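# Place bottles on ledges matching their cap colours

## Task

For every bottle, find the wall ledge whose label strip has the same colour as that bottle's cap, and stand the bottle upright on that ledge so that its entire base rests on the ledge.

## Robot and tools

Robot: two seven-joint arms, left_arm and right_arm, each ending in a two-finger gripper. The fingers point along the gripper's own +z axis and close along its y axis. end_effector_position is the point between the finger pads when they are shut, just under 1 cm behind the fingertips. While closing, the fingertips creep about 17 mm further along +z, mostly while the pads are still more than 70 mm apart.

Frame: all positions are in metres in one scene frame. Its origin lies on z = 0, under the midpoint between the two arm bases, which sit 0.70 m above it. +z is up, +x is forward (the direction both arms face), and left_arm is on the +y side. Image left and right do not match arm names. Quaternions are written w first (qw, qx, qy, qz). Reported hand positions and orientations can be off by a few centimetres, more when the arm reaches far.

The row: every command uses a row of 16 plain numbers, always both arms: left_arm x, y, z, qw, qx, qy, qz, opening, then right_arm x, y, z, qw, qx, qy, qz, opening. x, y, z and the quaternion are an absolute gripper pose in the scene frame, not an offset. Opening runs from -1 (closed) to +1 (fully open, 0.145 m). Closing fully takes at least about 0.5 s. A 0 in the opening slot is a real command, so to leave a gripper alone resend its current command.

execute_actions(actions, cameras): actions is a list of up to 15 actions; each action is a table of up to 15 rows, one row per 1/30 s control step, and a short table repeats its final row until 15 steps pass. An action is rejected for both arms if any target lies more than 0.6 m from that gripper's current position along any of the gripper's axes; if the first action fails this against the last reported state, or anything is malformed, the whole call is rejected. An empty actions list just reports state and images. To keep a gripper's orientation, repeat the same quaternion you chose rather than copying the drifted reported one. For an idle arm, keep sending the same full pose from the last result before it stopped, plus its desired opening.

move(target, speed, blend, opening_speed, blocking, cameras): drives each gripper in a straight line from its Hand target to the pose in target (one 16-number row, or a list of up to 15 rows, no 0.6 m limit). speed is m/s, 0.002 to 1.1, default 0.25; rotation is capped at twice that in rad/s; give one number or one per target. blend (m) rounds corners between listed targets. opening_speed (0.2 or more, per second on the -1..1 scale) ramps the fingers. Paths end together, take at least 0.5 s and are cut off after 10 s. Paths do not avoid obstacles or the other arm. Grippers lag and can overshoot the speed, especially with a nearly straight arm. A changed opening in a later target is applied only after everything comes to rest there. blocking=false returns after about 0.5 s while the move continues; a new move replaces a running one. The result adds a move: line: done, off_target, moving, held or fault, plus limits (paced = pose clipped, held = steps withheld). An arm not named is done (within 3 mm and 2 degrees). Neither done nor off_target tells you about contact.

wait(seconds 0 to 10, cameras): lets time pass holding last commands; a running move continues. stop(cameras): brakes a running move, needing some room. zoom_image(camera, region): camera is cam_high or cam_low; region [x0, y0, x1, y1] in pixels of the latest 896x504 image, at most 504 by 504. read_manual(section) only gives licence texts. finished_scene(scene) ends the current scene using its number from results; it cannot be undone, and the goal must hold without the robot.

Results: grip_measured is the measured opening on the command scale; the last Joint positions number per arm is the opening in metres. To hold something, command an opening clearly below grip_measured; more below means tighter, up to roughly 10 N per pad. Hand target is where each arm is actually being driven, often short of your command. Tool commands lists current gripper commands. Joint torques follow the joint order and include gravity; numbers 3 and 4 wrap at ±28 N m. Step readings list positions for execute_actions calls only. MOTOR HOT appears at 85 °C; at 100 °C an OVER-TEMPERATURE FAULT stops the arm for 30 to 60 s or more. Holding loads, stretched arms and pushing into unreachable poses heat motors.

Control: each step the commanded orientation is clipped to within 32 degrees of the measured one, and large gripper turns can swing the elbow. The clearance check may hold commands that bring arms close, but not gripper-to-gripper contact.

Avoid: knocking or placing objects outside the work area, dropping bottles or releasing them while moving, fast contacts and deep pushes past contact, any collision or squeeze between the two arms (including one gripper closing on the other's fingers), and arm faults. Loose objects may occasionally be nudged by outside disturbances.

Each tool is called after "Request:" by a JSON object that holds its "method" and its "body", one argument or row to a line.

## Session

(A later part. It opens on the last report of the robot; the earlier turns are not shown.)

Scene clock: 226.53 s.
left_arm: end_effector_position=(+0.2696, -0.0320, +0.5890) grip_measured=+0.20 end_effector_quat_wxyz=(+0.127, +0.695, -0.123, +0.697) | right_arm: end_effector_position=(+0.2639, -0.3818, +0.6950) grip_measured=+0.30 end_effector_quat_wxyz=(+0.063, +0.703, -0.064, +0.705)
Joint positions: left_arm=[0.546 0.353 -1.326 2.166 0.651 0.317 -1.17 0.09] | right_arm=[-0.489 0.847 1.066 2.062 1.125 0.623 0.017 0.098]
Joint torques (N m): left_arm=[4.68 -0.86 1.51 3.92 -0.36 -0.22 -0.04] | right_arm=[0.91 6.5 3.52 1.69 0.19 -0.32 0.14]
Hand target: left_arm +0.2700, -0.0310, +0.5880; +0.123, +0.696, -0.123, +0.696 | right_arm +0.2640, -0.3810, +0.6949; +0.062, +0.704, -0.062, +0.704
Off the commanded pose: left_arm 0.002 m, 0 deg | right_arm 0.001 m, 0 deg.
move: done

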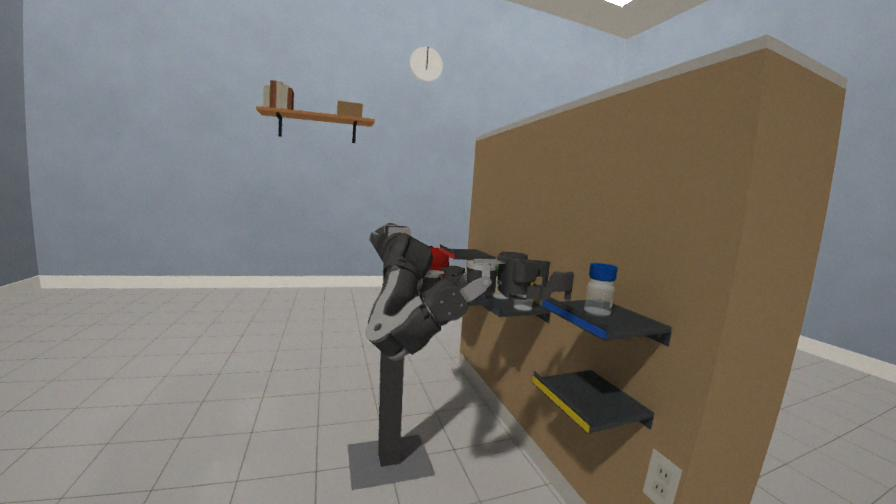

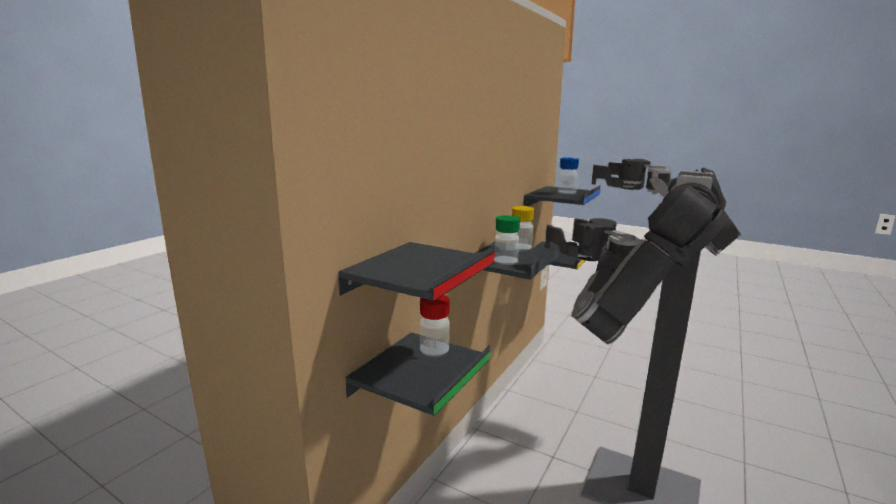

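Request:
{"method": "move", "body": {
  "target": [
    [0.27,0.21,0.565,0,0.7071,0,0.7071,0.2,0.27,-0.25,0.66,0,0.7071,0,0.7071,0.3],
    [0.28,0.24,0.49,-0.0923,0.701,0.0923,0.701,0.2,0.28,-0.16,0.60,-0.1228,0.6964,0.1228,0.6964,0.3],
    [0.29,0.329,0.489,-0.0923,0.701,0.0923,0.701,0.6,0.285,-0.104,0.588,-0.1228,0.6964,0.1228,0.6964,0.3]
  ],
  "speed": 0.22,
  "blend": [0.03,0.02,0],
  "cameras": ["all"]
}}

Request:
{"method": "zoom_image", "body": {
  "camera": "cam_low",
  "region": [340, 200, 640, 410]
}}

Request:
{"method": "zoom_image", "body": {
  "camera": "cam_high",
  "region": [420, 220, 650, 370]
}}

Scene clock: 244.50 s.
left_arm: end_effector_position=(+0.2900, +0.3294, +0.4902) grip_measured=+0.60 end_effector_quat_wxyz=(-0.094, +0.701, +0.091, +0.701) | right_arm: end_effector_position=(+0.2842, -0.1030, +0.5894) grip_measured=+0.30 end_effector_quat_wxyz=(-0.126, +0.694, +0.124, +0.698)
Joint positions: left_arm=[0.049 1.325 -0.959 1.751 1.003 -0.786 -0.819 0.119] | right_arm=[-0.207 0.575 -0.245 2.341 0.519 0.337 -0.235 0.098]
Joint torques (N m): left_arm=[2.81 5.31 2.51 1.5 -0.1 -0.54 0.23] | right_arm=[2.25 1.49 1.44 3.19 -0.04 -0.3 -0.15]
Hand target: left_arm +0.2900, +0.3289, +0.4890; -0.092, +0.701, +0.092, +0.701 | right_arm +0.2850, -0.1040, +0.5880; -0.123, +0.696, +0.123, +0.696
Off the commanded pose: left_arm 0.001 m, 0 deg | right_arm 0.002 m, 1 deg.
joint sent to its limit (left arm) — joint 6 (wrist pitch), lower limit. The joint targets still meet the commanded pose.
move: done

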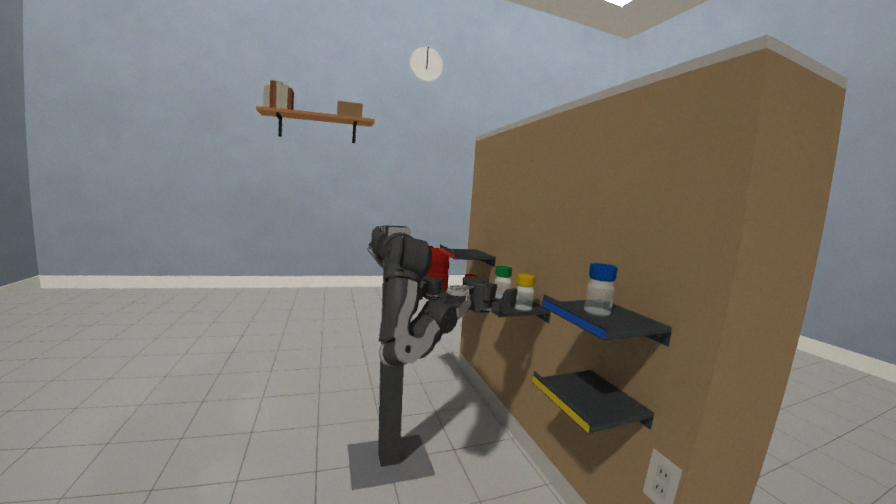

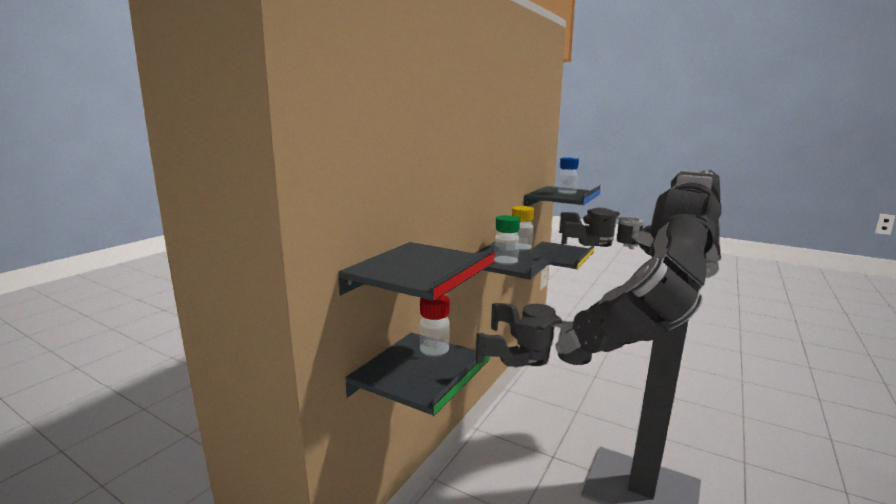

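Scaled by 1.680 from the camera's 896x504 image, which has a finer 1280x720 frame.

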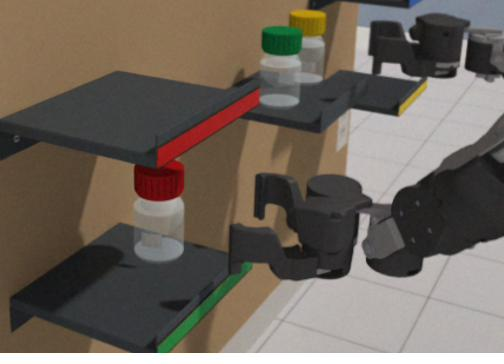

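Scaled by 2.191 from the camera's 896x504 image, which has a finer 1280x720 frame.

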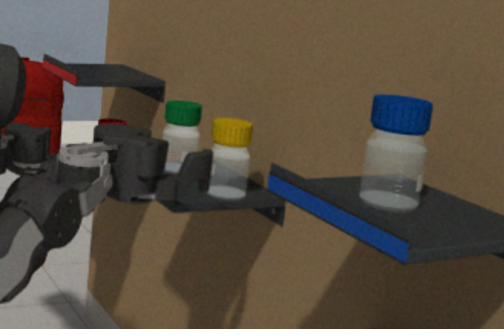

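Request:
{"method": "move", "body": {
  "target": [
    [0.381,0.353,0.490,-0.0923,0.701,0.0923,0.701,0.6,0.380,-0.071,0.588,-0.1228,0.6964,0.1228,0.6964,0.3],
    [0.381,0.353,0.490,-0.0923,0.701,0.0923,0.701,-0.6,0.380,-0.071,0.588,-0.1228,0.6964,0.1228,0.6964,-0.6]
  ],
  "speed": 0.1,
  "opening_speed": 1.2,
  "cameras": ["all"]
}}

Request:
{"method": "zoom_image", "body": {
  "camera": "cam_low",
  "region": [340, 200, 640, 410]
}}

Request:
{"method": "zoom_image", "body": {
  "camera": "cam_high",
  "region": [420, 220, 650, 370]
}}

Scene clock: 266.97 s.
left_arm: end_effector_position=(+0.3815, +0.3540, +0.4933) grip_measured=-0.24 end_effector_quat_wxyz=(-0.093, +0.698, +0.093, +0.704) | right_arm: end_effector_position=(+0.3807, -0.0728, +0.5892) grip_measured=-0.24 end_effector_quat_wxyz=(-0.120, +0.696, +0.120, +0.697)
Joint positions: left_arm=[0.418 1.083 -0.956 1.338 1.186 -0.546 -0.464 0.058] | right_arm=[0.301 0.376 -0.438 1.907 0.505 0.417 -0.229 0.058]
Joint torques (N m): left_arm=[5.6 5.1 2.19 1.42 -0.02 -0.51 0.14] | right_arm=[4.34 0.62 1.1 3.49 -0.01 -0.54 0.14]
Hand target: left_arm +0.3810, +0.3531, +0.4900; -0.093, +0.701, +0.092, +0.701 | right_arm +0.3799, -0.0709, +0.5880; -0.123, +0.696, +0.123, +0.696
Off the commanded pose: left_arm 0.003 m, 1 deg | right_arm 0.002 m, 0 deg.
move: done; target 2's new opening was sent with left_arm's hand 0.004 m and 1 deg from that target

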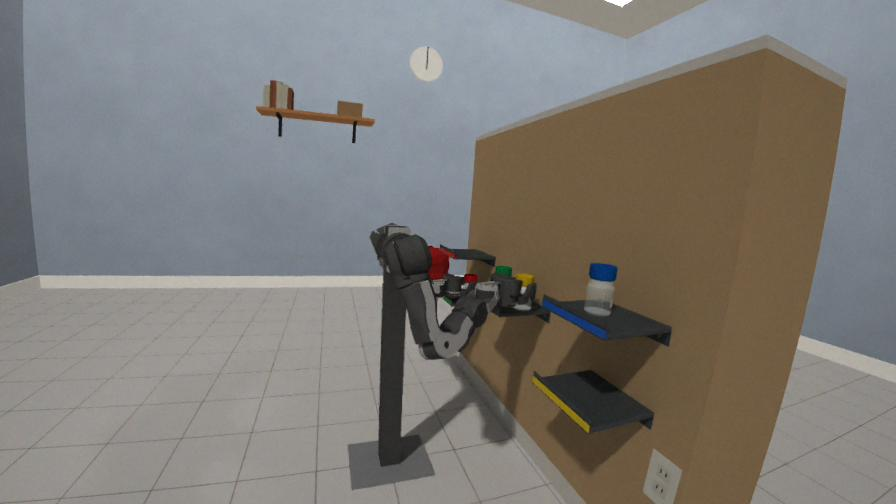

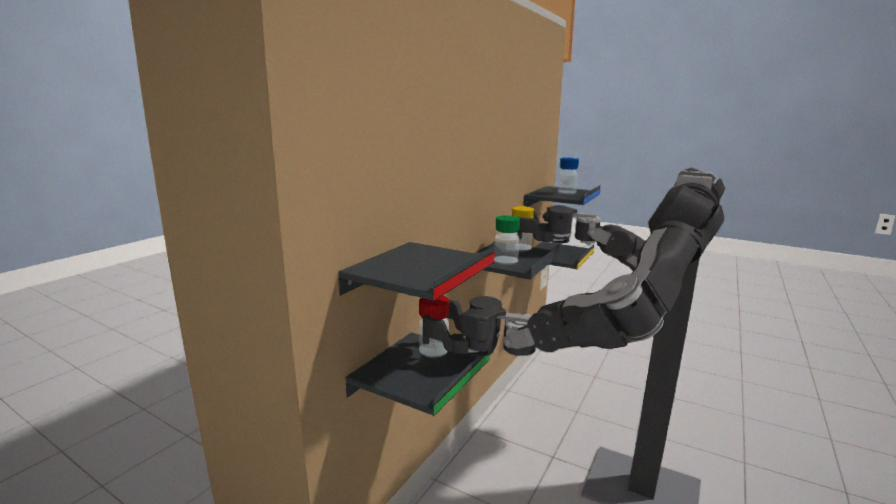

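Scaled by 1.680 from the camera's 896x504 image, which has a finer 1280x720 frame.

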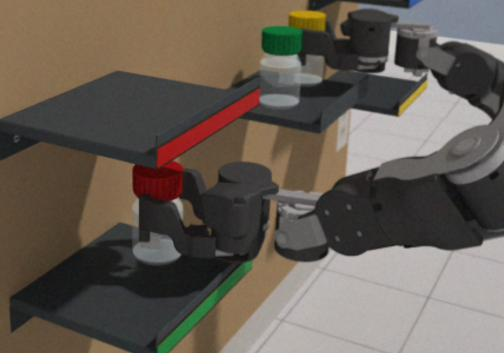

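Scaled by 2.191 from the camera's 896x504 image, which has a finer 1280x720 frame.

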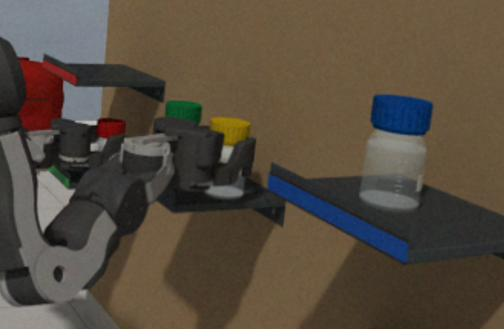

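Request:
{"method": "move", "body": {
  "target": [
    [0.381,0.353,0.525,-0.0923,0.701,0.0923,0.701,-0.6,0.380,-0.072,0.63,-0.1228,0.6964,0.1228,0.6964,-0.6],
    [0.362,0.215,0.535,0,0.7071,0,0.7071,-0.6,0.362,-0.215,0.63,0,0.7071,0,0.7071,-0.6],
    [0.362,0.215,0.735,0,0.7071,0,0.7071,-0.6,0.362,-0.215,0.54,0,0.7071,0,0.7071,-0.6],
    [0.364,0.40,0.735,-0.0616,0.7044,0.0616,0.7044,-0.6,0.366,-0.40,0.54,0.0923,0.701,-0.0923,0.701,-0.6],
    [0.372,0.40,0.710,-0.0616,0.7044,0.0616,0.7044,-0.6,0.372,-0.40,0.515,0.0923,0.701,-0.0923,0.701,-0.6]
  ],
  "speed": [0.1,0.18,0.22,0.2,0.06],
  "blend": [0.005,0.02,0.02,0.01,0],
  "cameras": ["all"]
}}

Request:
{"method": "zoom_image", "body": {
  "camera": "cam_low",
  "region": [340, 140, 640, 350]
}}

Request:
{"method": "zoom_image", "body": {
  "camera": "cam_high",
  "region": [420, 240, 680, 440]
}}

Scene clock: 295.80 s.
left_arm: end_effector_position=(+0.3717, +0.4002, +0.7083) grip_measured=-0.24 end_effector_quat_wxyz=(-0.063, +0.708, +0.062, +0.700) | right_arm: end_effector_position=(+0.3709, -0.4012, +0.5118) grip_measured=-0.24 end_effector_quat_wxyz=(+0.093, +0.706, -0.096, +0.696)
Joint positions: left_arm=[0.044 1.386 0.206 1.602 1.388 0.264 -0.17 0.058] | right_arm=[0.056 0.649 0.221 1.299 0.615 -0.019 0.07 0.058]
Joint torques (N m): left_arm=[6.08 7.45 3.03 0.98 -0.02 -0.97 0.22] | right_arm=[4.68 6.37 2.37 3.85 0.11 -0.8 0.17]
Hand target: left_arm +0.3719, +0.3999, +0.7099; -0.062, +0.705, +0.062, +0.704 | right_arm +0.3720, -0.3999, +0.5151; +0.092, +0.701, -0.092, +0.701
Off the commanded pose: left_arm 0.002 m, 1 deg | right_arm 0.004 m, 1 deg.
move: off_target (right_arm)

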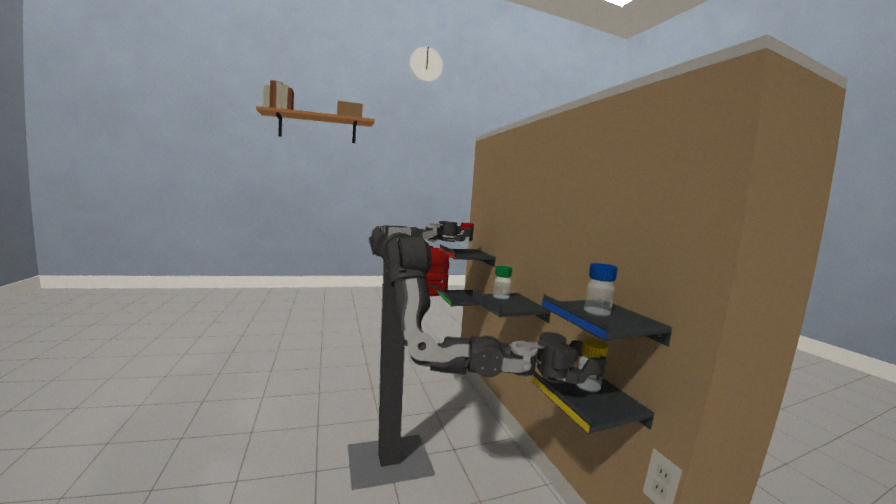

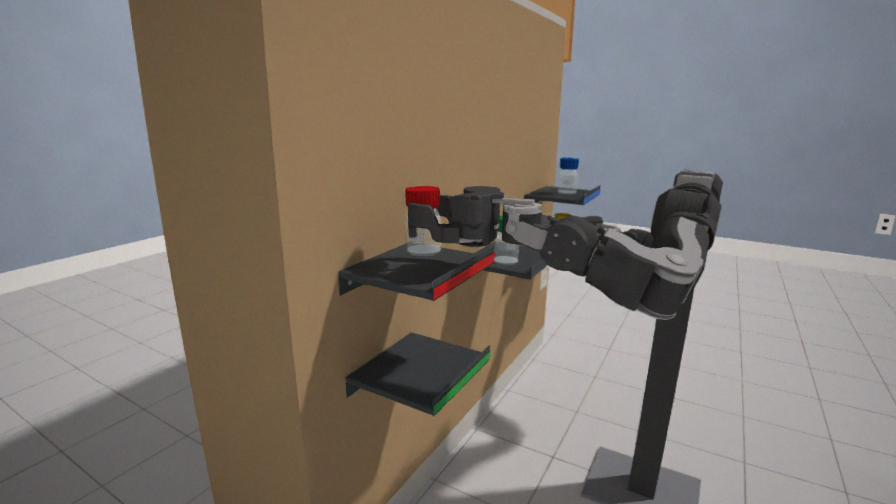

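Scaled by 1.680 from the camera's 896x504 image, which has a finer 1280x720 frame.

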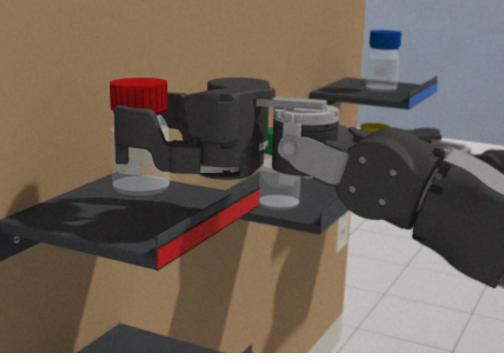

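Scaled by 1.938 from the camera's 896x504 image, which has a finer 1280x720 frame.

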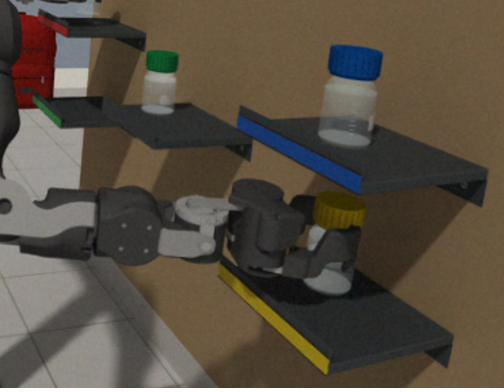

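Request:
{"method": "move", "body": {
  "target": [0.372,0.40,0.695,-0.0616,0.7044,0.0616,0.7044,-0.6,0.372,-0.40,0.499,0.0923,0.701,-0.0923,0.701,-0.6],
  "speed": 0.04,
  "cameras": ["all"]
}}

Request:
{"method": "zoom_image", "body": {
  "camera": "cam_low",
  "region": [340, 140, 640, 350]
}}

Request:
{"method": "zoom_image", "body": {
  "camera": "cam_high",
  "region": [420, 240, 680, 440]
}}

Scene clock: 304.70 s.
left_arm: end_effector_position=(+0.3721, +0.4002, +0.6923) grip_measured=-0.24 end_effector_quat_wxyz=(-0.064, +0.710, +0.061, +0.699) | right_arm: end_effector_position=(+0.3708, -0.4015, +0.4963) grip_measured=-0.24 end_effector_quat_wxyz=(+0.094, +0.706, -0.096, +0.696)
Joint positions: left_arm=[0.013 1.346 0.206 1.602 1.345 0.237 -0.161 0.058] | right_arm=[0.068 0.624 0.209 1.232 0.592 -0.078 0.094 0.058]
Joint torques (N m): left_arm=[5.24 6.92 4.4 1.51 -0.03 -0.98 0.23] | right_arm=[4.42 5.92 2.03 3.67 0.15 -0.82 0.17]
Hand target: left_arm +0.3720, +0.4000, +0.6950; -0.062, +0.705, +0.061, +0.704 | right_arm +0.3720, -0.4000, +0.4989; +0.092, +0.701, -0.092, +0.701
Off the commanded pose: left_arm 0.003 m, 1 deg | right_arm 0.003 m, 1 deg.
move: done

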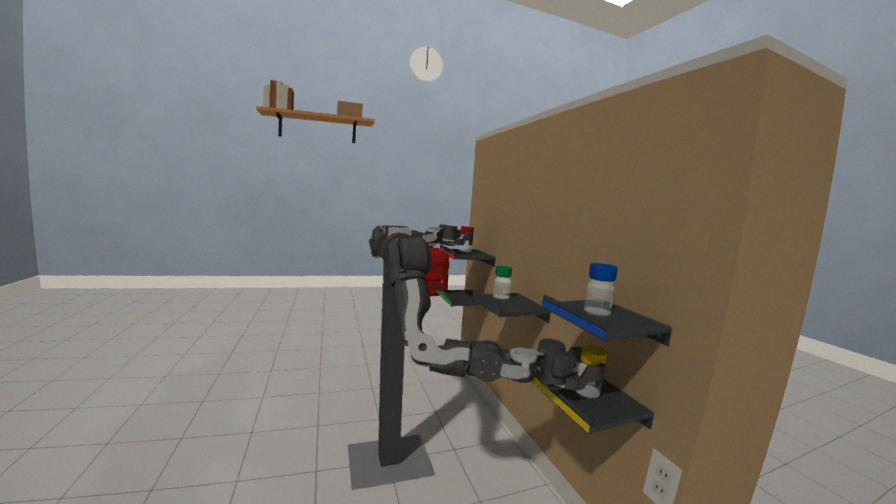

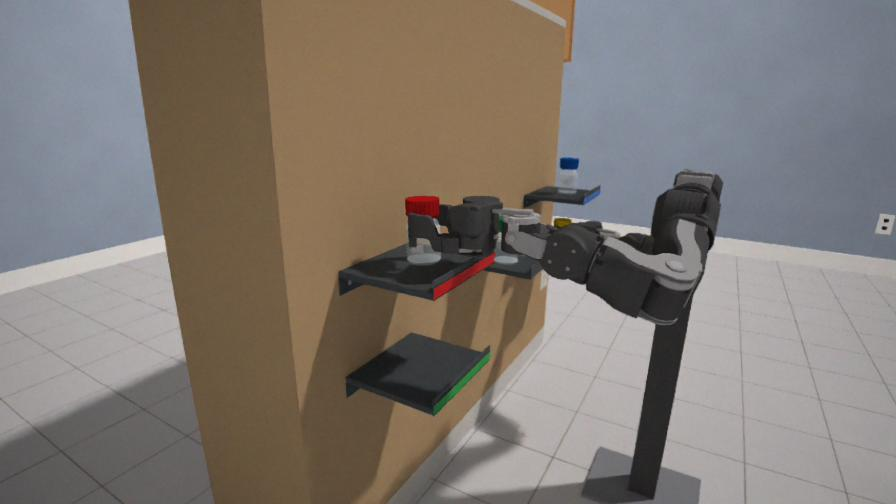

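Scaled by 1.680 from the camera's 896x504 image, which has a finer 1280x720 frame.

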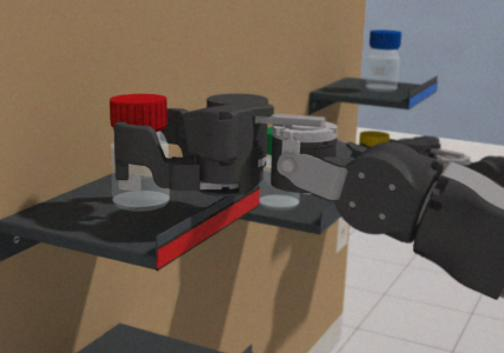

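Scaled by 1.938 from the camera's 896x504 image, which has a finer 1280x720 frame.

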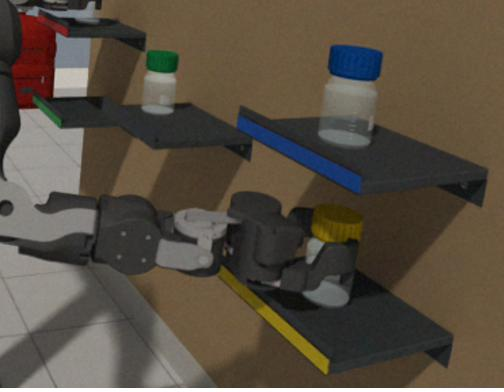

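Request:
{"method": "move", "body": {
  "target": [0.372,0.40,0.686,-0.0616,0.7044,0.0616,0.7044,-0.6,0.372,-0.40,0.490,0.0923,0.701,-0.0923,0.701,-0.6],
  "speed": 0.03,
  "cameras": ["all"]
}}

Request:
{"method": "zoom_image", "body": {
  "camera": "cam_low",
  "region": [340, 140, 640, 350]
}}

Request:
{"method": "zoom_image", "body": {
  "camera": "cam_high",
  "region": [420, 240, 680, 440]
}}

Scene clock: 312.97 s.
left_arm: end_effector_position=(+0.3721, +0.4001, +0.6879) grip_measured=-0.24 end_effector_quat_wxyz=(-0.064, +0.704, +0.061, +0.705) | right_arm: end_effector_position=(+0.3715, -0.4024, +0.4928) grip_measured=-0.24 end_effector_quat_wxyz=(+0.096, +0.699, -0.094, +0.702)
Joint positions: left_arm=[-0.004 1.329 0.207 1.602 1.325 0.202 -0.156 0.058] | right_arm=[0.081 0.614 0.204 1.196 0.581 -0.123 0.107 0.058]
Joint torques (N m): left_arm=[4.15 7 3.73 1.35 0.06 -0.7 0.21] | right_arm=[3.97 5.45 1.1 3.02 0.18 -0.48 0.17]
Hand target: left_arm +0.3720, +0.3999, +0.6860; -0.062, +0.704, +0.061, +0.704 | right_arm +0.3720, -0.4001, +0.4900; +0.092, +0.701, -0.092, +0.701
Off the commanded pose: left_arm 0.002 m, 0 deg | right_arm 0.004 m, 1 deg.
move: off_target (right_arm)

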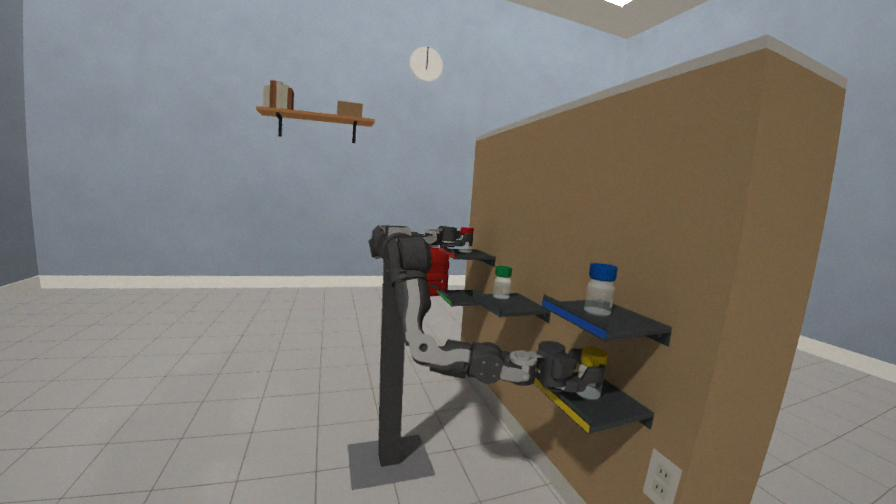

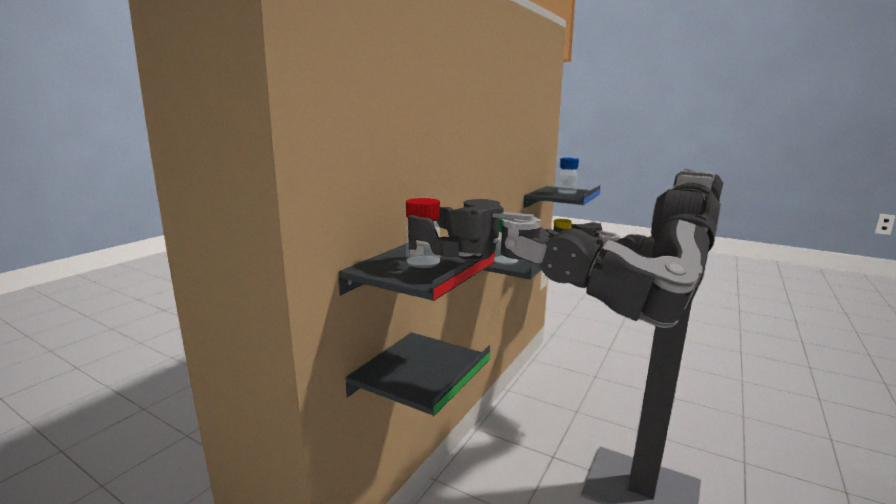

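Scaled by 1.680 from the camera's 896x504 image, which has a finer 1280x720 frame.

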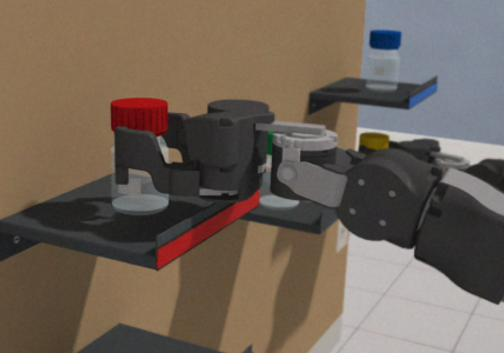

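Scaled by 1.938 from the camera's 896x504 image, which has a finer 1280x720 frame.

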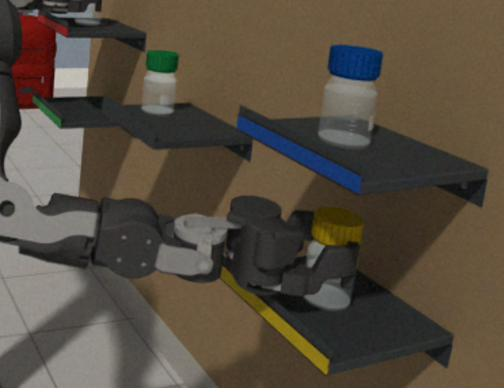

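Request:
{"method": "move", "body": {
  "target": [
    [0.372,0.40,0.684,-0.0616,0.7044,0.0616,0.7044,0.3,0.372,-0.401,0.491,0.0923,0.701,-0.0923,0.701,0.3],
    [0.264,0.381,0.693,-0.0616,0.7044,0.0616,0.7044,0.3,0.266,-0.373,0.50,0.0923,0.701,-0.0923,0.701,0.3]
  ],
  "speed": [0.03,0.15],
  "opening_speed": 0.9,
  "cameras": ["all"]
}}

Request:
{"method": "zoom_image", "body": {
  "camera": "cam_low",
  "region": [340, 140, 640, 350]
}}

Request:
{"method": "zoom_image", "body": {
  "camera": "cam_high",
  "region": [420, 240, 680, 440]
}}

Scene clock: 331.30 s.
left_arm: end_effector_position=(+0.2639, +0.3819, +0.6935) grip_measured=+0.30 end_effector_quat_wxyz=(-0.064, +0.703, +0.064, +0.706) | right_arm: end_effector_position=(+0.2659, -0.3730, +0.4982) grip_measured=+0.30 end_effector_quat_wxyz=(+0.093, +0.703, -0.094, +0.699)
Joint positions: left_arm=[-0.633 0.89 1.106 2.061 1.207 0.519 -0.029 0.098] | right_arm=[-0.507 0.502 0.473 1.709 0.644 -0.127 0.074 0.098]
Joint torques (N m): left_arm=[0.91 5.82 2.71 2.09 0.2 -0.53 0.23] | right_arm=[0.78 5 3.33 3.92 0.26 -0.53 0.13]
Hand target: left_arm +0.2640, +0.3809, +0.6930; -0.062, +0.704, +0.062, +0.704 | right_arm +0.2660, -0.3730, +0.5000; +0.092, +0.701, -0.092, +0.701
Off the commanded pose: left_arm 0.001 m, 0 deg | right_arm 0.002 m, 0 deg.
move: done

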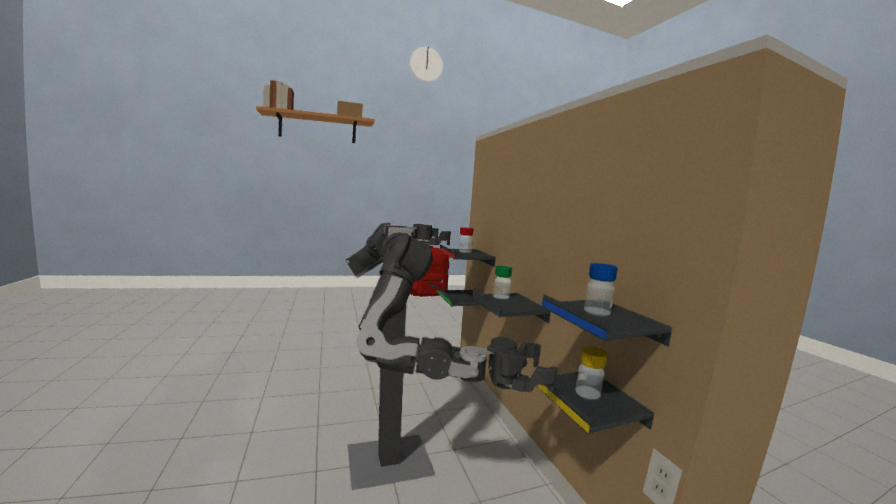

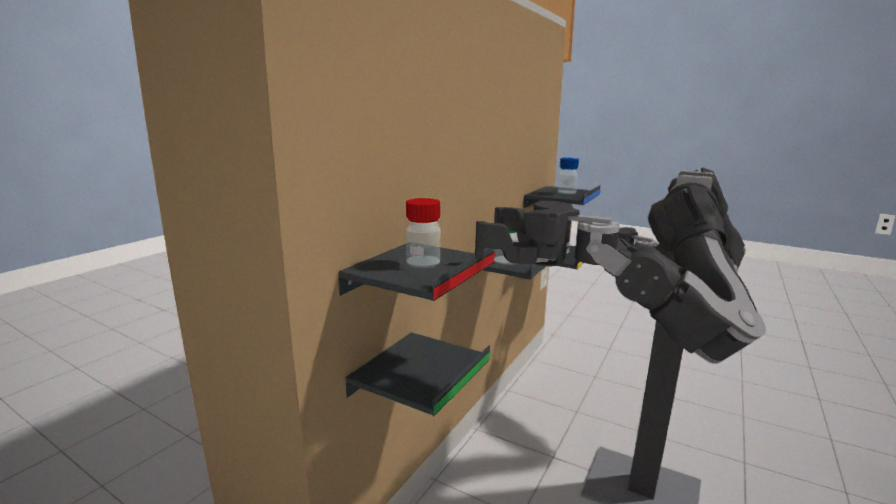

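Scaled by 1.680 from the camera's 896x504 image, which has a finer 1280x720 frame.

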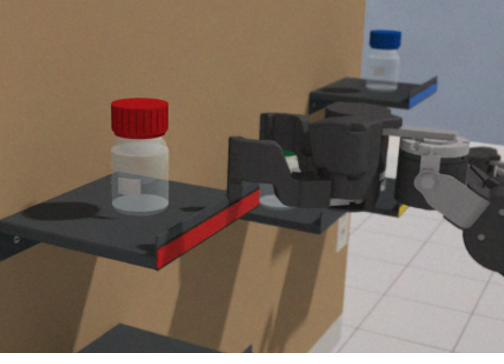

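Scaled by 1.938 from the camera's 896x504 image, which has a finer 1280x720 frame.

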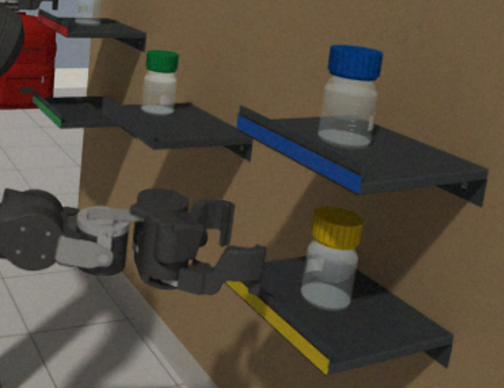

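Request:
{"method": "move", "body": {
  "target": [
    [0.24,0.24,0.58,0,0.7071,0,0.7071,0.3,0.266,-0.373,0.5,0.0923,0.701,-0.0923,0.701,0.3],
    [0.28,0.21,0.36,0,0.866,0,0.5,0.3,0.266,-0.373,0.5,0.0923,0.701,-0.0923,0.701,0.3],
    [0.31,0.2,0.45,0.0616,0.7044,-0.0616,0.7044,0.3,0.266,-0.373,0.5,0.0923,0.701,-0.0923,0.701,0.3],
    [0.29,0.19,0.58,0.0923,0.701,-0.0923,0.701,0.3,0.266,-0.373,0.5,0.0923,0.701,-0.0923,0.701,0.3],
    [0.285,0.0835,0.584,0.1228,0.6964,-0.1228,0.6964,0.6,0.266,-0.373,0.5,0.0923,0.701,-0.0923,0.701,0.3]
  ],
  "speed": 0.28,
  "blend": [0.04,0.03,0.03,0.02,0],
  "cameras": ["all"]
}}

Request:
{"method": "zoom_image", "body": {
  "camera": "cam_low",
  "region": [440, 160, 640, 310]
}}

Scene clock: 358.37 s.
left_arm: end_effector_position=(+0.2847, +0.0827, +0.5844) grip_measured=+0.60 end_effector_quat_wxyz=(+0.125, +0.695, -0.124, +0.697) | right_arm: end_effector_position=(+0.2659, -0.3730, +0.4982) grip_measured=+0.30 end_effector_quat_wxyz=(+0.093, +0.703, -0.094, +0.699)
Joint positions: left_arm=[-0.153 0.515 -0.37 2.322 0.44 0.36 -0.296 0.119] | right_arm=[-0.507 0.502 0.473 1.709 0.644 -0.127 0.074 0.098]
Joint torques (N m): left_arm=[2.81 1.04 0.8 4.93 -0.05 -0.52 -0.04] | right_arm=[0.8 4.89 3.33 3.93 0.21 -0.56 0.12]
Hand target: left_arm +0.2850, +0.0835, +0.5840; +0.123, +0.696, -0.123, +0.696 | right_arm +0.2660, -0.3730, +0.5000; +0.092, +0.701, -0.092, +0.701
Off the commanded pose: left_arm 0.001 m, 0 deg | right_arm 0.002 m, 0 deg.
move: done

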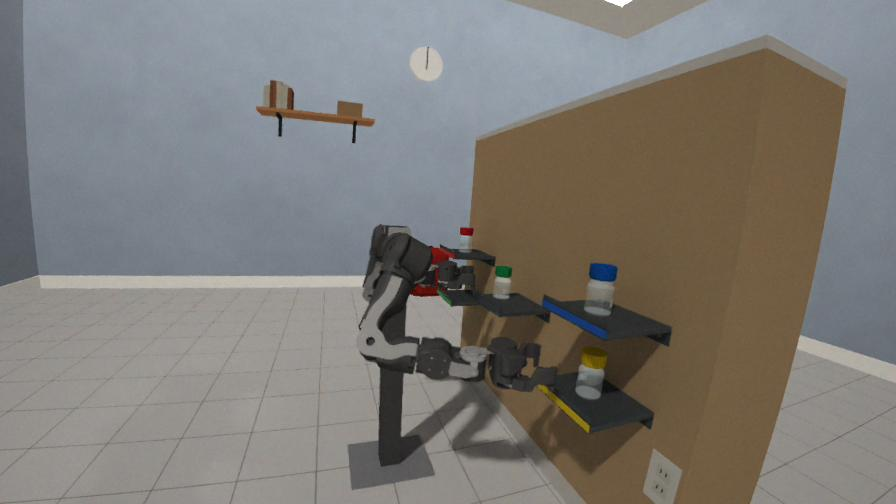

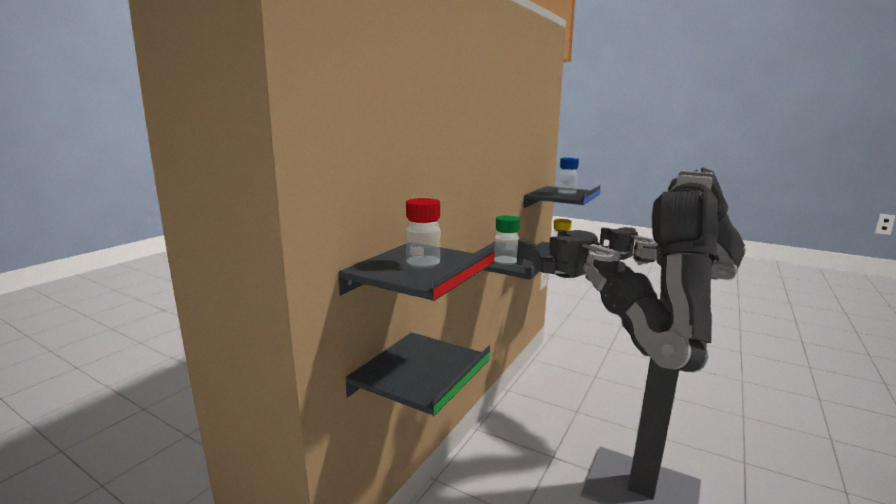

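Scaled by 2.520 from the camera's 896x504 image, which has a finer 1280x720 frame.

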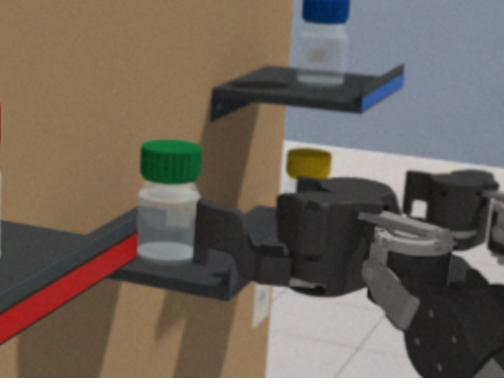

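Request:
{"method": "move", "body": {
  "target": [
    [0.376,0.050,0.584,0.1228,0.6964,-0.1228,0.6964,0.6,0.266,-0.373,0.5,0.0923,0.701,-0.0923,0.701,0.3],
    [0.376,0.050,0.584,0.1228,0.6964,-0.1228,0.6964,-0.6,0.266,-0.373,0.5,0.0923,0.701,-0.0923,0.701,0.3]
  ],
  "speed": 0.1,
  "opening_speed": 1.2,
  "cameras": ["cam_low"]
}}

Scene clock: 372.13 s.
left_arm: end_effector_position=(+0.3761, +0.0506, +0.5865) grip_measured=-0.24 end_effector_quat_wxyz=(+0.122, +0.694, -0.121, +0.699) | right_arm: end_effector_position=(+0.2659, -0.3730, +0.4982) grip_measured=+0.30 end_effector_quat_wxyz=(+0.093, +0.703, -0.094, +0.699)
Joint positions: left_arm=[0.303 0.311 -0.5 1.903 0.452 0.417 -0.275 0.058] | right_arm=[-0.507 0.502 0.473 1.709 0.644 -0.127 0.074 0.098]
Joint torques (N m): left_arm=[5.87 0.25 0.65 3.88 0.01 -0.66 0.14] | right_arm=[0.8 5.02 3.3 3.96 0.23 -0.53 0.13]
Hand target: left_arm +0.3760, +0.0501, +0.5839; +0.123, +0.697, -0.123, +0.696 | right_arm +0.2660, -0.3730, +0.5000; +0.092, +0.701, -0.092, +0.701
Off the commanded pose: left_arm 0.003 m, 0 deg | right_arm 0.002 m, 0 deg.
move: done
Images, in order (width x height): cam_low 896x504.

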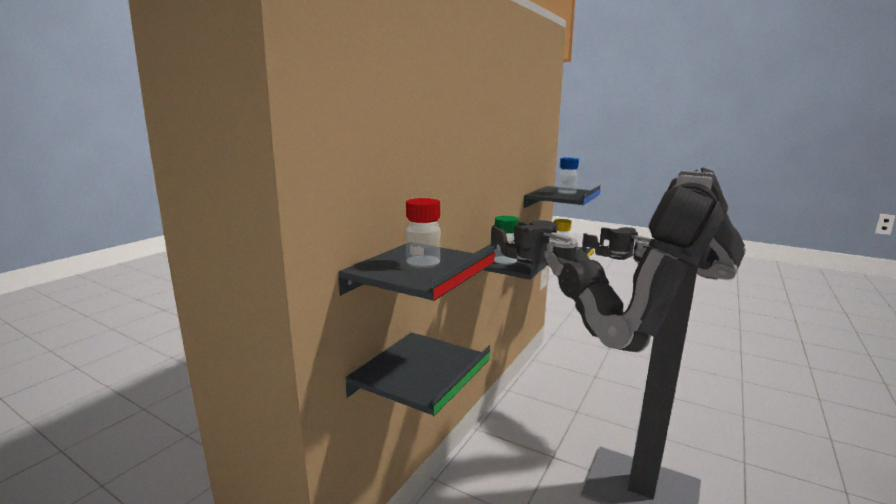

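Request:
{"method": "move", "body": {
  "target": [
    [0.376,0.050,0.63,0.1228,0.6964,-0.1228,0.6964,-0.6,0.266,-0.373,0.5,0.0923,0.701,-0.0923,0.701,0.3],
    [0.362,0.215,0.63,0,0.7071,0,0.7071,-0.6,0.266,-0.373,0.5,0.0923,0.701,-0.0923,0.701,0.3],
    [0.362,0.215,0.54,0,0.7071,0,0.7071,-0.6,0.266,-0.373,0.5,0.0923,0.701,-0.0923,0.701,0.3],
    [0.366,0.40,0.54,-0.0923,0.701,0.0923,0.701,-0.6,0.266,-0.373,0.5,0.0923,0.701,-0.0923,0.701,0.3],
    [0.372,0.405,0.506,-0.0923,0.701,0.0923,0.701,-0.6,0.266,-0.373,0.5,0.0923,0.701,-0.0923,0.701,0.3]
  ],
  "speed": [0.12,0.2,0.2,0.2,0.07],
  "blend": [0.01,0.02,0.02,0.01,0],
  "cameras": ["all"]
}}

Request:
{"method": "zoom_image", "body": {
  "camera": "cam_low",
  "region": [330, 200, 560, 410]
}}

Scene clock: 390.20 s.
left_arm: end_effector_position=(+0.3710, +0.4062, +0.5042) grip_measured=-0.24 end_effector_quat_wxyz=(-0.094, +0.705, +0.094, +0.697) | right_arm: end_effector_position=(+0.2659, -0.3730, +0.4982) grip_measured=+0.30 end_effector_quat_wxyz=(+0.093, +0.703, -0.094, +0.699)
Joint positions: left_arm=[0.07 0.647 0.215 1.241 0.61 -0.06 0.098 0.058] | right_arm=[-0.507 0.502 0.473 1.709 0.644 -0.127 0.074 0.098]
Joint torques (N m): left_arm=[6.29 5.97 1.47 4.4 0.17 -0.97 0.22] | right_arm=[0.75 4.97 3.38 3.96 0.25 -0.55 0.11]
Hand target: left_arm +0.3720, +0.4050, +0.5059; -0.092, +0.701, +0.092, +0.701 | right_arm +0.2660, -0.3730, +0.5000; +0.092, +0.701, -0.092, +0.701
Off the commanded pose: left_arm 0.002 m, 1 deg | right_arm 0.002 m, 0 deg.
move: done

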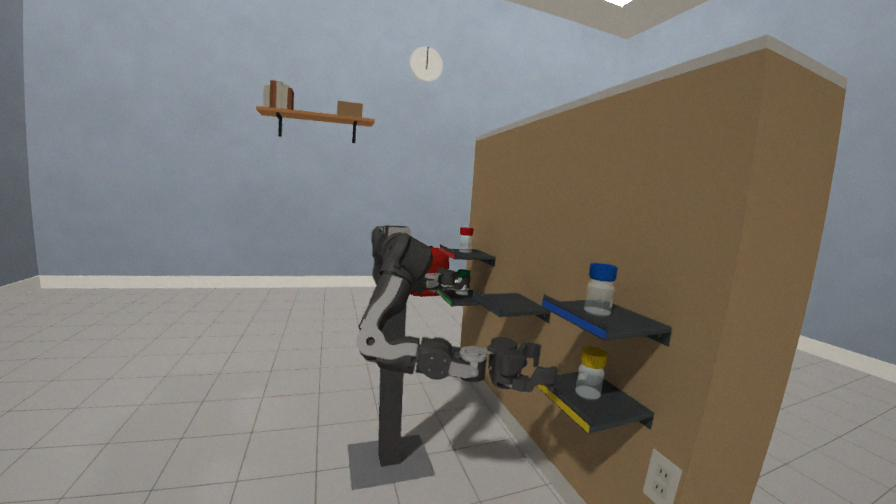

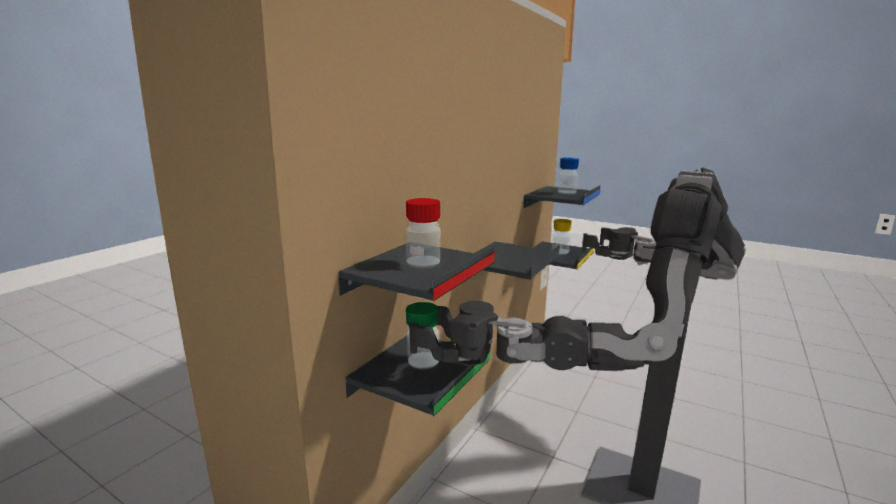

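Scaled by 2.191 from the camera's 896x504 image, which has a finer 1280x720 frame.

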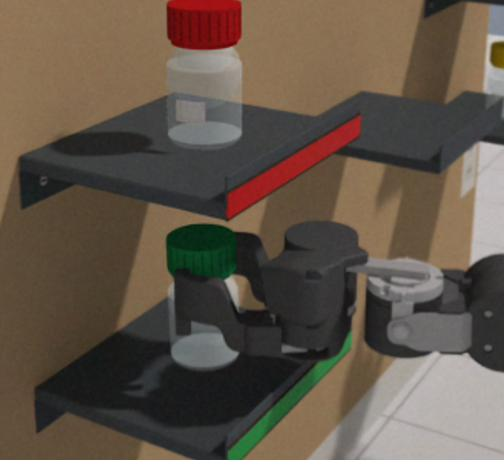

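Request:
{"method": "move", "body": {
  "target": [
    [0.372,0.405,0.498,-0.0923,0.701,0.0923,0.701,-0.6,0.266,-0.373,0.5,0.0923,0.701,-0.0923,0.701,0.3],
    [0.372,0.405,0.488,-0.0923,0.701,0.0923,0.701,-0.6,0.266,-0.373,0.5,0.0923,0.701,-0.0923,0.701,0.3]
  ],
  "speed": [0.04,0.03],
  "cameras": ["cam_low"]
}}

Request:
{"method": "zoom_image", "body": {
  "camera": "cam_low",
  "region": [330, 200, 560, 410]
}}

Scene clock: 399.00 s.
left_arm: end_effector_position=(+0.3725, +0.4068, +0.4960) grip_measured=-0.24 end_effector_quat_wxyz=(-0.096, +0.692, +0.091, +0.709) | right_arm: end_effector_position=(+0.2659, -0.3730, +0.4982) grip_measured=+0.30 end_effector_quat_wxyz=(+0.093, +0.703, -0.094, +0.699)
Joint positions: left_arm=[0.091 0.638 0.183 1.168 0.607 -0.158 0.114 0.058] | right_arm=[-0.507 0.502 0.473 1.709 0.644 -0.127 0.074 0.098]
Joint torques (N m): left_arm=[4.84 5.37 0.44 3.02 0.23 -0.31 0.16] | right_arm=[0.7 5.1 3.28 3.92 0.23 -0.54 0.13]
Hand target: left_arm +0.3718, +0.4050, +0.4880; -0.092, +0.701, +0.092, +0.701 | right_arm +0.2660, -0.3730, +0.5000; +0.092, +0.701, -0.092, +0.701
Off the commanded pose: left_arm 0.008 m, 1 deg | right_arm 0.002 m, 0 deg.
move: off_target (left_arm)
Images, in order (width x height): cam_low 896x504.

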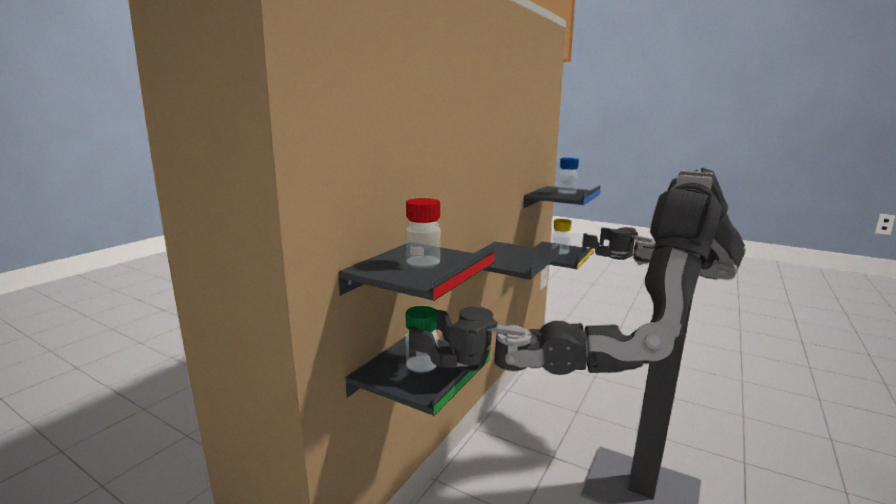

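Scaled by 2.191 from the camera's 896x504 image, which has a finer 1280x720 frame.

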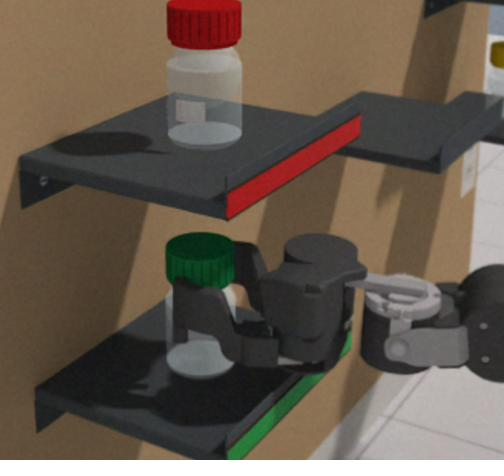

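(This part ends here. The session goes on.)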